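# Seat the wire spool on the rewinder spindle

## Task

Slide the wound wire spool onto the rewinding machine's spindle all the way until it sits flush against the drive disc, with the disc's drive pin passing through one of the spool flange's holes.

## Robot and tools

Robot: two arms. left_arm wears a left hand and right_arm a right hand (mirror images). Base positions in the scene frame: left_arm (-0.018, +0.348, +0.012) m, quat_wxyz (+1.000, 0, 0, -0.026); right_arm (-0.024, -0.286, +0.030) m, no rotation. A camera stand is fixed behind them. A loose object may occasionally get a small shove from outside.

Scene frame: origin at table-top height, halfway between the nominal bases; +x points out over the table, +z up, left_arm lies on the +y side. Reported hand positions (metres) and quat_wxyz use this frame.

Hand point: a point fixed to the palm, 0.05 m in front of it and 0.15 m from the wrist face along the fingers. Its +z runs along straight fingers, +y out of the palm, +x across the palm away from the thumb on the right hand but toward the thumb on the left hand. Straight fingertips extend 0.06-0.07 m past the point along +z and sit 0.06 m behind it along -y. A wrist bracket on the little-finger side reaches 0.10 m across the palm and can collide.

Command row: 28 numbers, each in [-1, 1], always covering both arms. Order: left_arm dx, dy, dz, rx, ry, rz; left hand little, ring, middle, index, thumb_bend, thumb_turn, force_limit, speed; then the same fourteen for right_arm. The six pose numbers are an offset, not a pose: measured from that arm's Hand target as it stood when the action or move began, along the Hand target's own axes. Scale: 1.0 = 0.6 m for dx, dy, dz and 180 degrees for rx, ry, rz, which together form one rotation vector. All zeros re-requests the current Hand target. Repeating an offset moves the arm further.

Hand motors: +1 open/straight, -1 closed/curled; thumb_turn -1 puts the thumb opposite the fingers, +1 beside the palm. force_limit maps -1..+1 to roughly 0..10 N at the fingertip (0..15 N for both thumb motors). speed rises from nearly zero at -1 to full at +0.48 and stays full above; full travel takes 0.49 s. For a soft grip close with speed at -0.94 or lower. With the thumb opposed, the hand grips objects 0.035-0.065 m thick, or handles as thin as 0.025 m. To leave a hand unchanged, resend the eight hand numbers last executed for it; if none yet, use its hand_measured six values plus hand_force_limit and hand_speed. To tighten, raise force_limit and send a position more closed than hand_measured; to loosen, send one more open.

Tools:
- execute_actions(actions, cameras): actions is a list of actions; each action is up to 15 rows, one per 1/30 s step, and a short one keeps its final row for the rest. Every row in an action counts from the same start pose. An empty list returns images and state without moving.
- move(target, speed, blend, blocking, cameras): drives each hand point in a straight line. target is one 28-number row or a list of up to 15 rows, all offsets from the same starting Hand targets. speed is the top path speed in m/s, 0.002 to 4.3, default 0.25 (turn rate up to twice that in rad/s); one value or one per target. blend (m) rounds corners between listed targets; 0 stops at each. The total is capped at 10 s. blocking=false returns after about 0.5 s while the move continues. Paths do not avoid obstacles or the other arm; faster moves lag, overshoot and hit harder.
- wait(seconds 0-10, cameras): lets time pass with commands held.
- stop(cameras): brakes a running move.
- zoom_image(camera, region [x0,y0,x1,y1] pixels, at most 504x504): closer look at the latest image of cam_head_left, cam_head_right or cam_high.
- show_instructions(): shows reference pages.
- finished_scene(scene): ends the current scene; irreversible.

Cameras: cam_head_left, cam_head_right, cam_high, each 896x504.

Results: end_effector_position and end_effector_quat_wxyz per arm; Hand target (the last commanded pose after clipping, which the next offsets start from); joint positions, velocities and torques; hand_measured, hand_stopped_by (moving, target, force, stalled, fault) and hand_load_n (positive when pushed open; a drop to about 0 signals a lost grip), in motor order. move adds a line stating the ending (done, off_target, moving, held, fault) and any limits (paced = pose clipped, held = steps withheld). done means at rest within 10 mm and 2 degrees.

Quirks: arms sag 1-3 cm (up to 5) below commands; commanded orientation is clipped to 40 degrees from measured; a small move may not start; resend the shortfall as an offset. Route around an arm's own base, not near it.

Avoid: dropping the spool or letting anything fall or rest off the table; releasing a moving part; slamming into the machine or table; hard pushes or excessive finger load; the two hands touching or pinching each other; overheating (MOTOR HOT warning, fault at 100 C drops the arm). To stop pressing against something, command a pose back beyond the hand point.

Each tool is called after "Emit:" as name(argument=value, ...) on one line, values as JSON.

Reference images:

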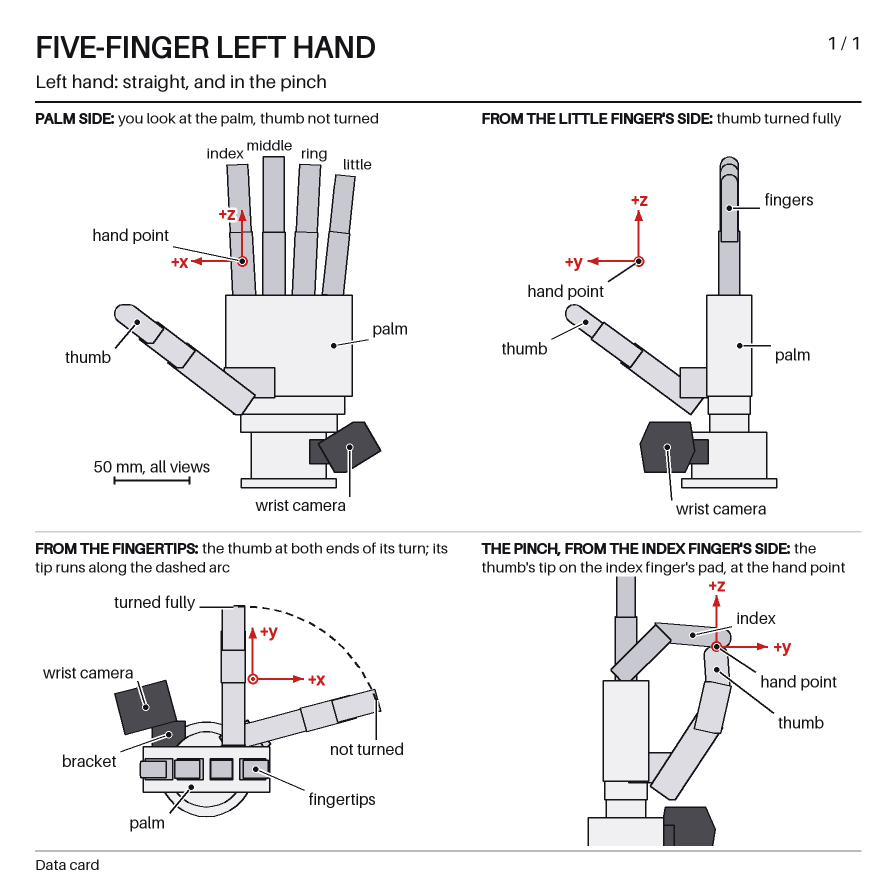

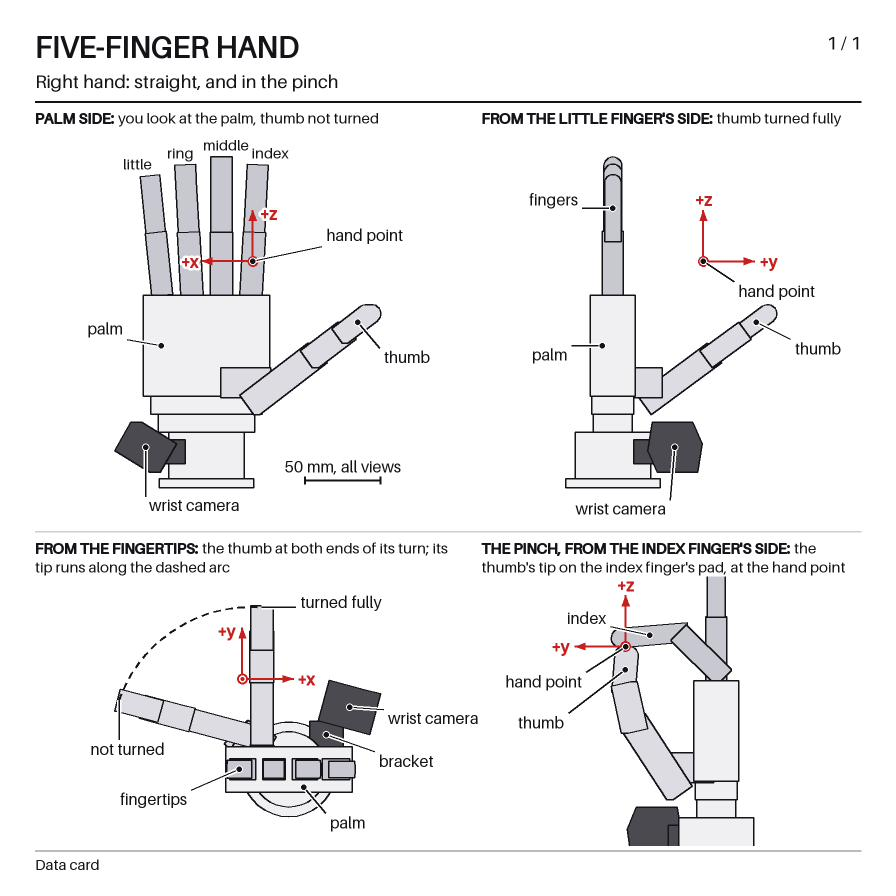

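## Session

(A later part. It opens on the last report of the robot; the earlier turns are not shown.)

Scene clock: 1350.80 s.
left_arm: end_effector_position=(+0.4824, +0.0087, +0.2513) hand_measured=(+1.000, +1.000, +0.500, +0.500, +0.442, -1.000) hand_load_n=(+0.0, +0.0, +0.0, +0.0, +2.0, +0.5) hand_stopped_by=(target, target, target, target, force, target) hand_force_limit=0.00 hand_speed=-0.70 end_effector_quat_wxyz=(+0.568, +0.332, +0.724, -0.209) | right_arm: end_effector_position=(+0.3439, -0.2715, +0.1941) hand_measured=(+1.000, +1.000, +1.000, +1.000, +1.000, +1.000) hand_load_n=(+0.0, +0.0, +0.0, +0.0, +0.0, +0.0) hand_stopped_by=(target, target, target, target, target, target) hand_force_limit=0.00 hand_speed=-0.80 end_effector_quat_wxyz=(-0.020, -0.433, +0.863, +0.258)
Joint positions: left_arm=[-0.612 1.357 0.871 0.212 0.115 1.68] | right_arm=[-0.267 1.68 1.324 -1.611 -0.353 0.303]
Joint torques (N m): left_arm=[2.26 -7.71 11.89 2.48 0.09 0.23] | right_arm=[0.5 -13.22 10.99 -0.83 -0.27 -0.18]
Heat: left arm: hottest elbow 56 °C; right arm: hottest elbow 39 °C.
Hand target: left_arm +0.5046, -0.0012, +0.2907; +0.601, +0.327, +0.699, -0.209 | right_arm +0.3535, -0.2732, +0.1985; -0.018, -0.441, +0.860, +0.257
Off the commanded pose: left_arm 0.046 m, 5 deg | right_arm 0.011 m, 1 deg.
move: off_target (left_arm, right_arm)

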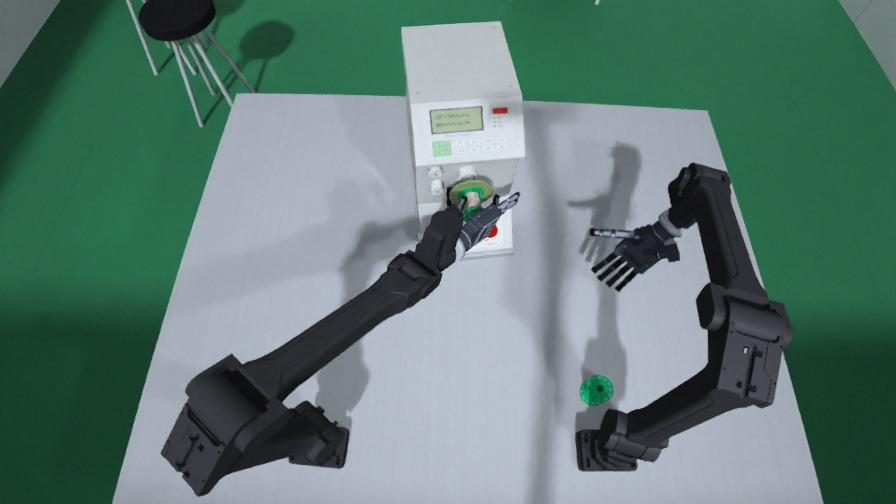

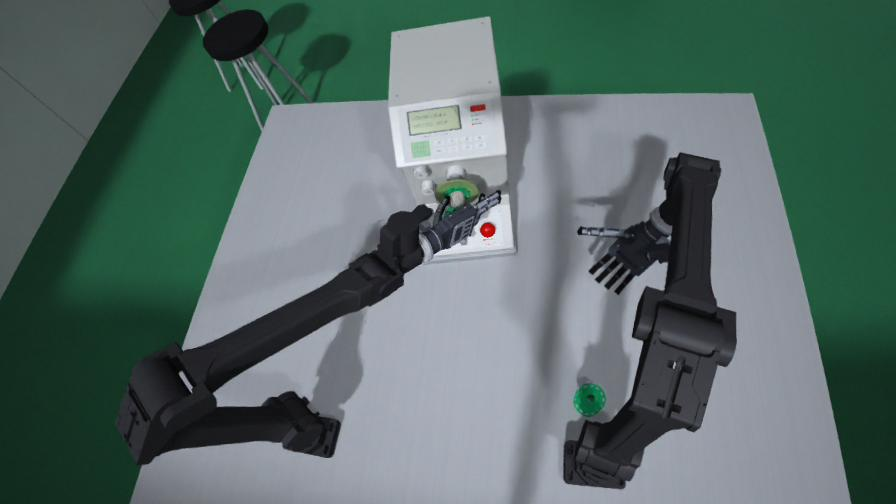

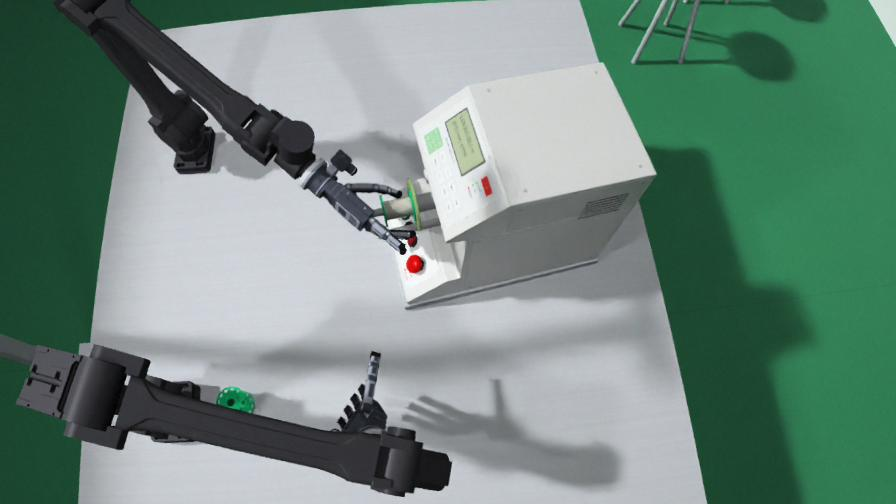

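Emit:
move(target=[[0,0,0,0,0,0,1,1,1,1,0.44,0.3,0.0,-0.6,0,0,0,0,0,0,1,1,1,1,1,1,0,-0.8]], speed=0.04, cameras=["all"])

Emit:
zoom_image(camera="cam_high", region=[345, 170, 425, 250])

Emit:
zoom_image(camera="cam_head_left", region=[435, 165, 515, 245])

Scene clock: 1360.93 s.
left_arm: end_effector_position=(+0.4923, +0.0100, +0.2693) hand_measured=(+1.000, +1.000, +1.000, +1.000, +0.442, +0.300) hand_load_n=(+0.5, +0.0, +0.0, +0.0, +3.5, -2.0) hand_stopped_by=(target, target, target, target, force, target) hand_force_limit=0.00 hand_speed=-0.60 end_effector_quat_wxyz=(+0.585, +0.329, +0.713, -0.203) | right_arm: end_effector_position=(+0.3439, -0.2715, +0.1941) hand_measured=(+1.000, +1.000, +1.000, +1.000, +1.000, +1.000) hand_load_n=(+0.0, +0.0, +0.0, +0.0, +0.0, +0.0) hand_stopped_by=(target, target, target, target, target, target) hand_force_limit=0.00 hand_speed=-0.80 end_effector_quat_wxyz=(-0.020, -0.433, +0.863, +0.258)
Joint positions: left_arm=[-0.603 1.357 0.894 0.225 0.11 1.696] | right_arm=[-0.267 1.68 1.324 -1.611 -0.353 0.303]
Joint torques (N m): left_arm=[1.32 -7.47 10.77 2.07 0.35 0.07] | right_arm=[0.56 -13.27 11 -0.81 -0.28 -0.18]
Heat: left arm: hottest elbow 56 °C; right arm: hottest elbow 39 °C.
Hand target: left_arm +0.5046, -0.0012, +0.2907; +0.601, +0.327, +0.699, -0.209 | right_arm +0.3535, -0.2732, +0.1985; -0.018, -0.441, +0.860, +0.257
Off the commanded pose: left_arm 0.027 m, 3 deg | right_arm 0.011 m, 1 deg.
move: off_target (left_arm, right_arm)

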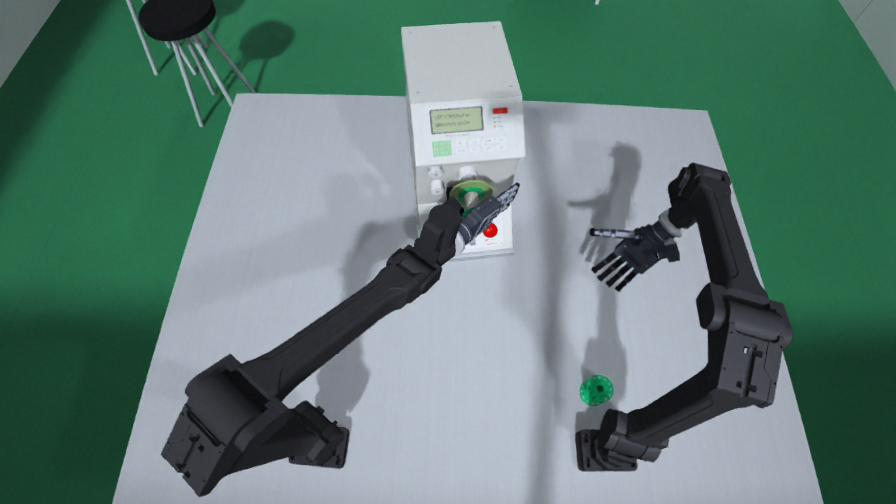

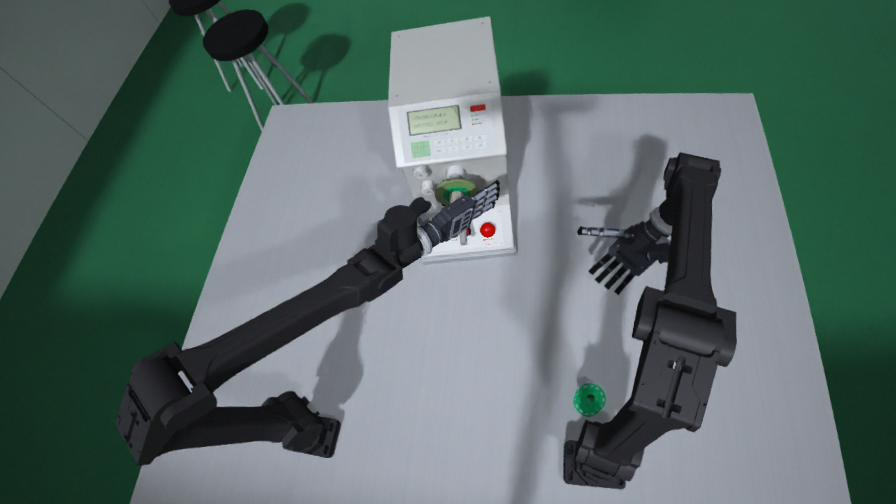

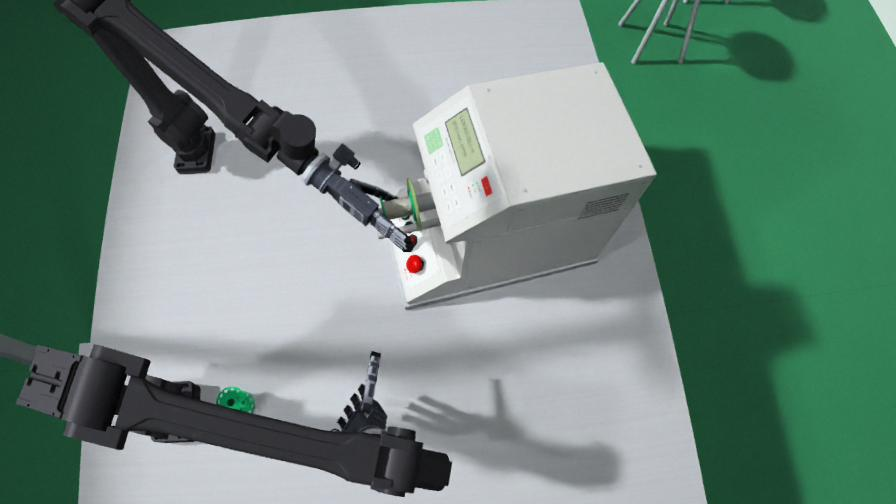

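Scaled by 6.300 from the camera's 896x504 image, which has a finer 1280x720 frame.

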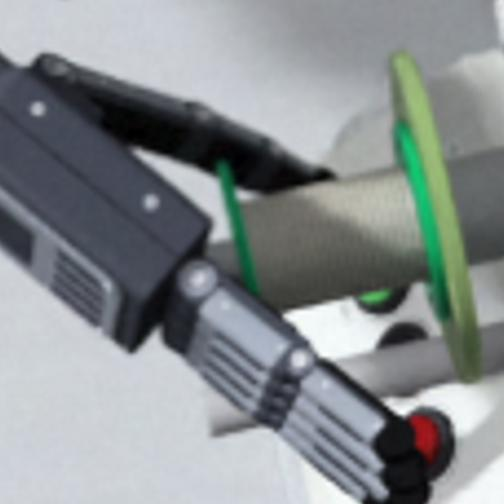

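Scaled by 6.300 from the camera's 896x504 image, which has a finer 1280x720 frame.

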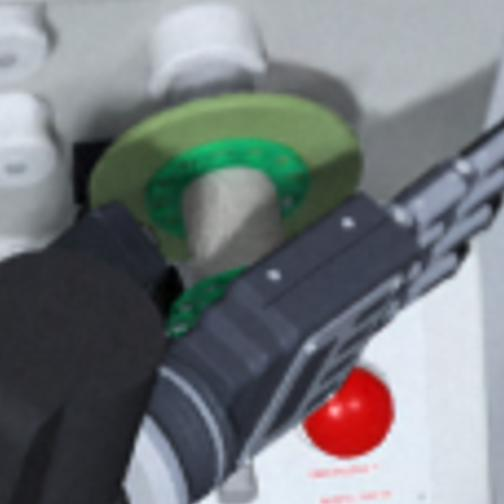

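Emit:
move(target=[[0,0,0,0,0,0,1,1,1,1,0.44,1,0.0,-0.5,0,0,0,0,0,0,1,1,1,1,1,1,0,-0.8]], speed=0.04, cameras=["all"])

Emit:
zoom_image(camera="cam_high", region=[345, 170, 425, 250])

Emit:
zoom_image(camera="cam_head_left", region=[435, 165, 515, 245])

Scene clock: 1384.97 s.
left_arm: end_effector_position=(+0.4932, +0.0108, +0.2695) hand_measured=(+1.000, +1.000, +1.000, +1.000, +0.442, +1.000) hand_load_n=(+0.0, +0.0, +0.0, +0.0, +0.5, +0.0) hand_stopped_by=(target, target, target, target, force, target) hand_force_limit=0.00 hand_speed=-0.50 end_effector_quat_wxyz=(+0.585, +0.330, +0.713, -0.202) | right_arm: end_effector_position=(+0.3439, -0.2715, +0.1941) hand_measured=(+1.000, +1.000, +1.000, +1.000, +1.000, +1.000) hand_load_n=(+0.0, +0.0, +0.0, +0.0, -0.5, +0.0) hand_stopped_by=(target, target, target, target, target, target) hand_force_limit=0.00 hand_speed=-0.80 end_effector_quat_wxyz=(-0.020, -0.433, +0.863, +0.258)
Joint positions: left_arm=[-0.6 1.357 0.895 0.225 0.112 1.699] | right_arm=[-0.267 1.68 1.324 -1.611 -0.353 0.303]
Joint torques (N m): left_arm=[1.14 -7.47 10.74 2.07 0.26 0.04] | right_arm=[0.5 -13.04 11.03 -0.84 -0.28 -0.16]
Heat: left arm: hottest elbow 53 °C; right arm: hottest elbow 39 °C.
Hand target: left_arm +0.5047, -0.0011, +0.2906; +0.601, +0.327, +0.699, -0.209 | right_arm +0.3535, -0.2732, +0.1985; -0.018, -0.441, +0.860, +0.257
Off the commanded pose: left_arm 0.027 m, 3 deg | right_arm 0.011 m, 1 deg.
move: off_target (left_arm, right_arm)

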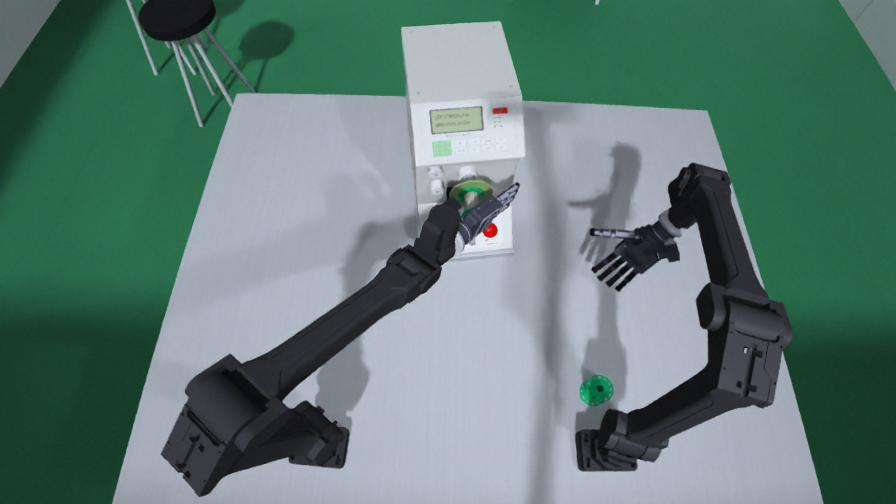

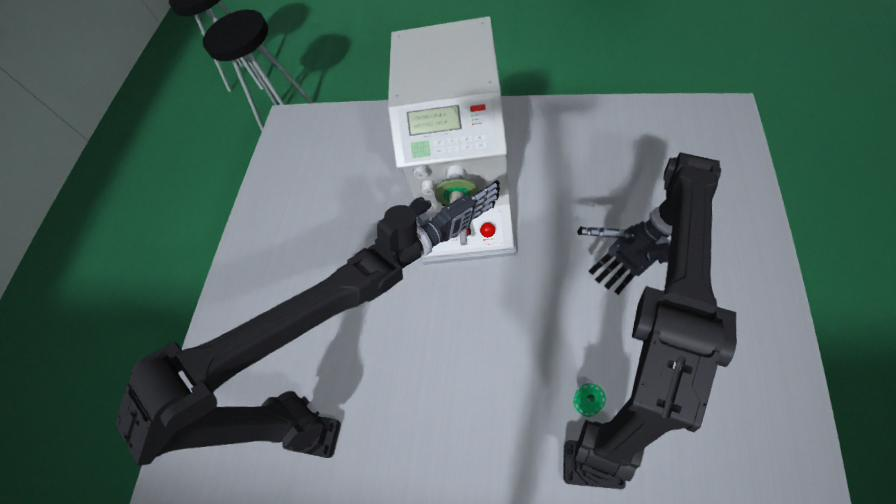

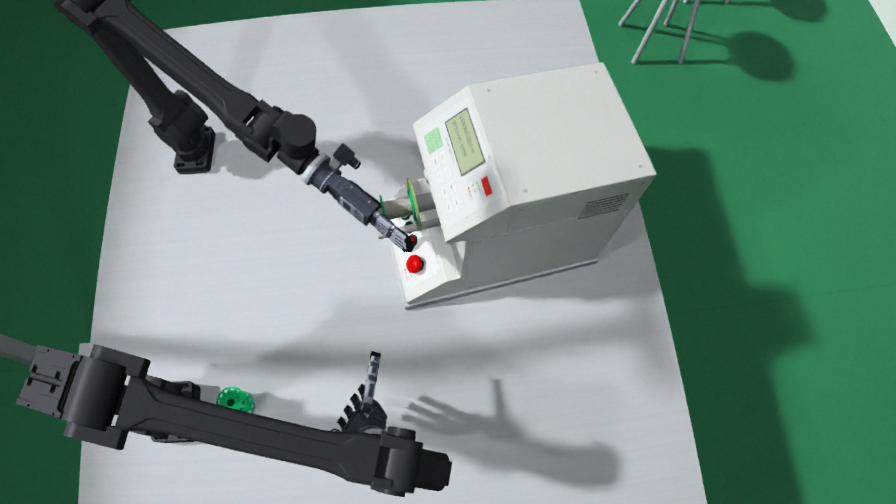

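Scaled by 6.300 from the camera's 896x504 image, which has a finer 1280x720 frame.

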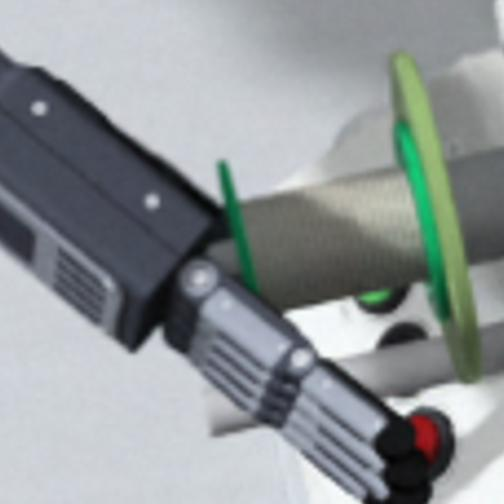

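Scaled by 6.300 from the camera's 896x504 image, which has a finer 1280x720 frame.

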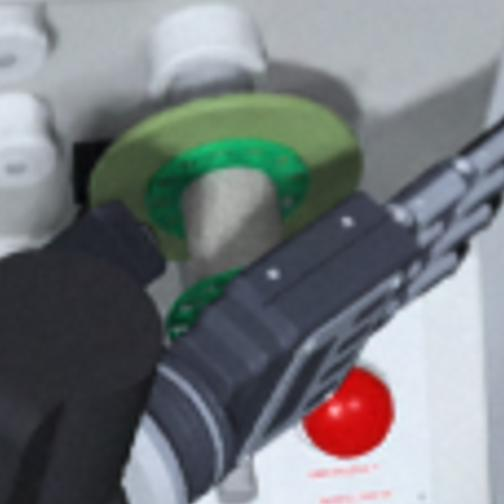

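Emit:
move(target=[[0.0072,-0.1742,-0.1288,0,0,0,1,1,1,1,0.44,1,0.0,-0.5,0,0,0,0,0,0,1,1,1,1,1,1,0,-0.8],[0.0075,-0.1393,-0.2858,0,0,0,1,1,1,1,0.44,1,0.0,-0.5,0,0,0,0,0,0,1,1,1,1,1,1,0,-0.8]], speed=[0.08,0.15], blend=[0.02,0], cameras=["all"])

Emit:
zoom_image(camera="cam_high", region=[365, 170, 435, 240])

Emit:
zoom_image(camera="cam_head_left", region=[445, 175, 495, 225])

Emit:
zoom_image(camera="cam_head_right", region=[430, 175, 480, 225])

Scene clock: 1402.07 s.
left_arm: end_effector_position=(+0.3215, +0.0566, +0.3127) hand_measured=(+1.000, +1.000, +1.000, +1.000, +0.442, +1.000) hand_load_n=(+0.0, +0.0, +0.0, +0.0, +0.0, +0.0) hand_stopped_by=(target, target, target, target, force, target) hand_force_limit=0.00 hand_speed=-0.50 end_effector_quat_wxyz=(+0.605, +0.332, +0.692, -0.209) | right_arm: end_effector_position=(+0.3439, -0.2715, +0.1941) hand_measured=(+1.000, +1.000, +1.000, +1.000, +1.000, +1.000) hand_load_n=(+0.0, +0.0, +0.0, +0.0, +0.0, +0.0) hand_stopped_by=(target, target, target, target, target, target) hand_force_limit=0.00 hand_speed=-0.80 end_effector_quat_wxyz=(-0.020, -0.433, +0.863, +0.258)
Joint positions: left_arm=[-0.851 0.828 0.61 0.037 -0.121 1.664] | right_arm=[-0.267 1.68 1.324 -1.611 -0.353 0.303]
Joint torques (N m): left_arm=[2.37 -2.78 8.75 1.07 0.19 -0.06] | right_arm=[0.38 -13.16 11 -0.91 -0.29 -0.18]
Heat: left arm: hottest elbow 52 °C; right arm: hottest elbow 39 °C.
Hand target: left_arm +0.3246, +0.0588, +0.3106; +0.601, +0.327, +0.699, -0.209 | right_arm +0.3535, -0.2732, +0.1985; -0.018, -0.441, +0.860, +0.257
Off the commanded pose: left_arm 0.004 m, 1 deg | right_arm 0.011 m, 1 deg.
move: off_target (right_arm)

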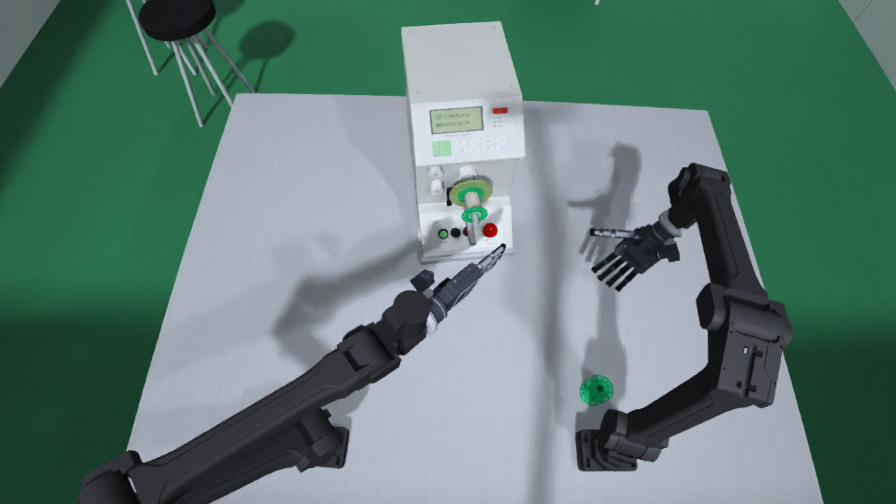

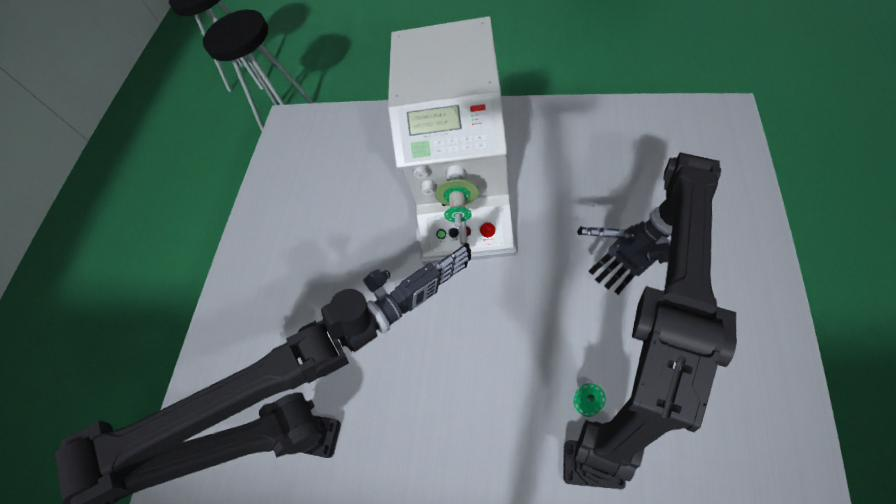

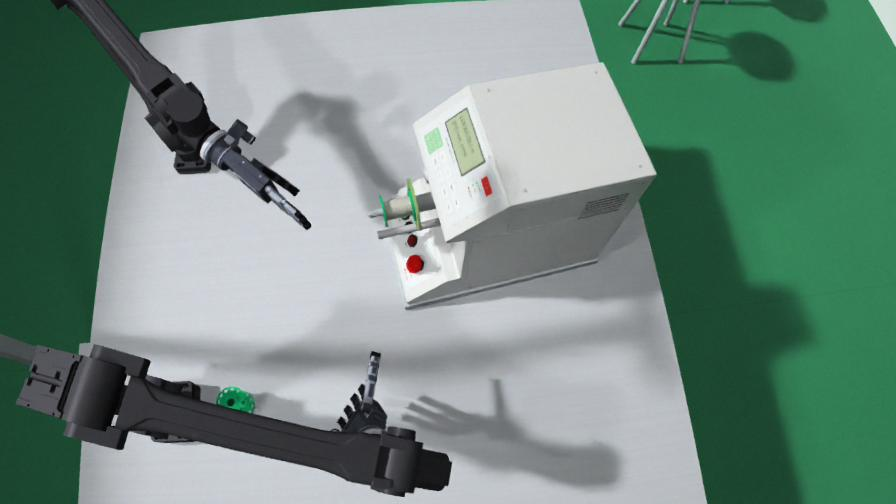

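Scaled by 7.200 from the camera's 896x504 image, which has a finer 1280x720 frame.

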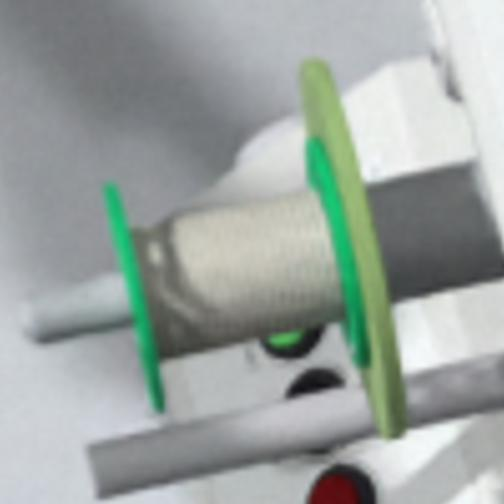

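Scaled by 10.080 from the camera's 896x504 image, which has a finer 1280x720 frame.

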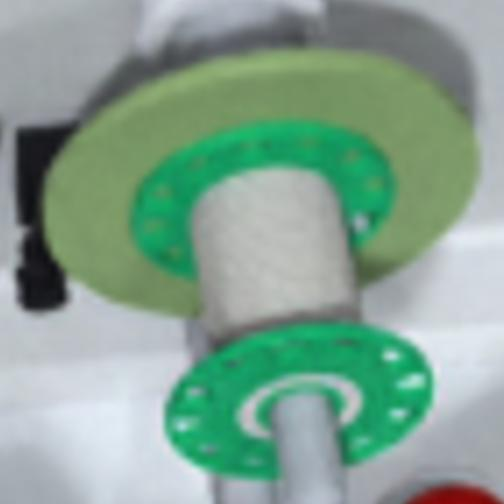

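Scaled by 10.080 from the camera's 896x504 image, which has a finer 1280x720 frame.

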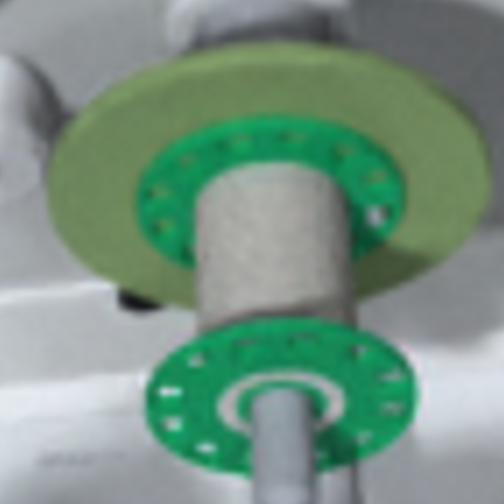

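Emit:
finished_scene(scene=1)

The scene is finished: the task was done.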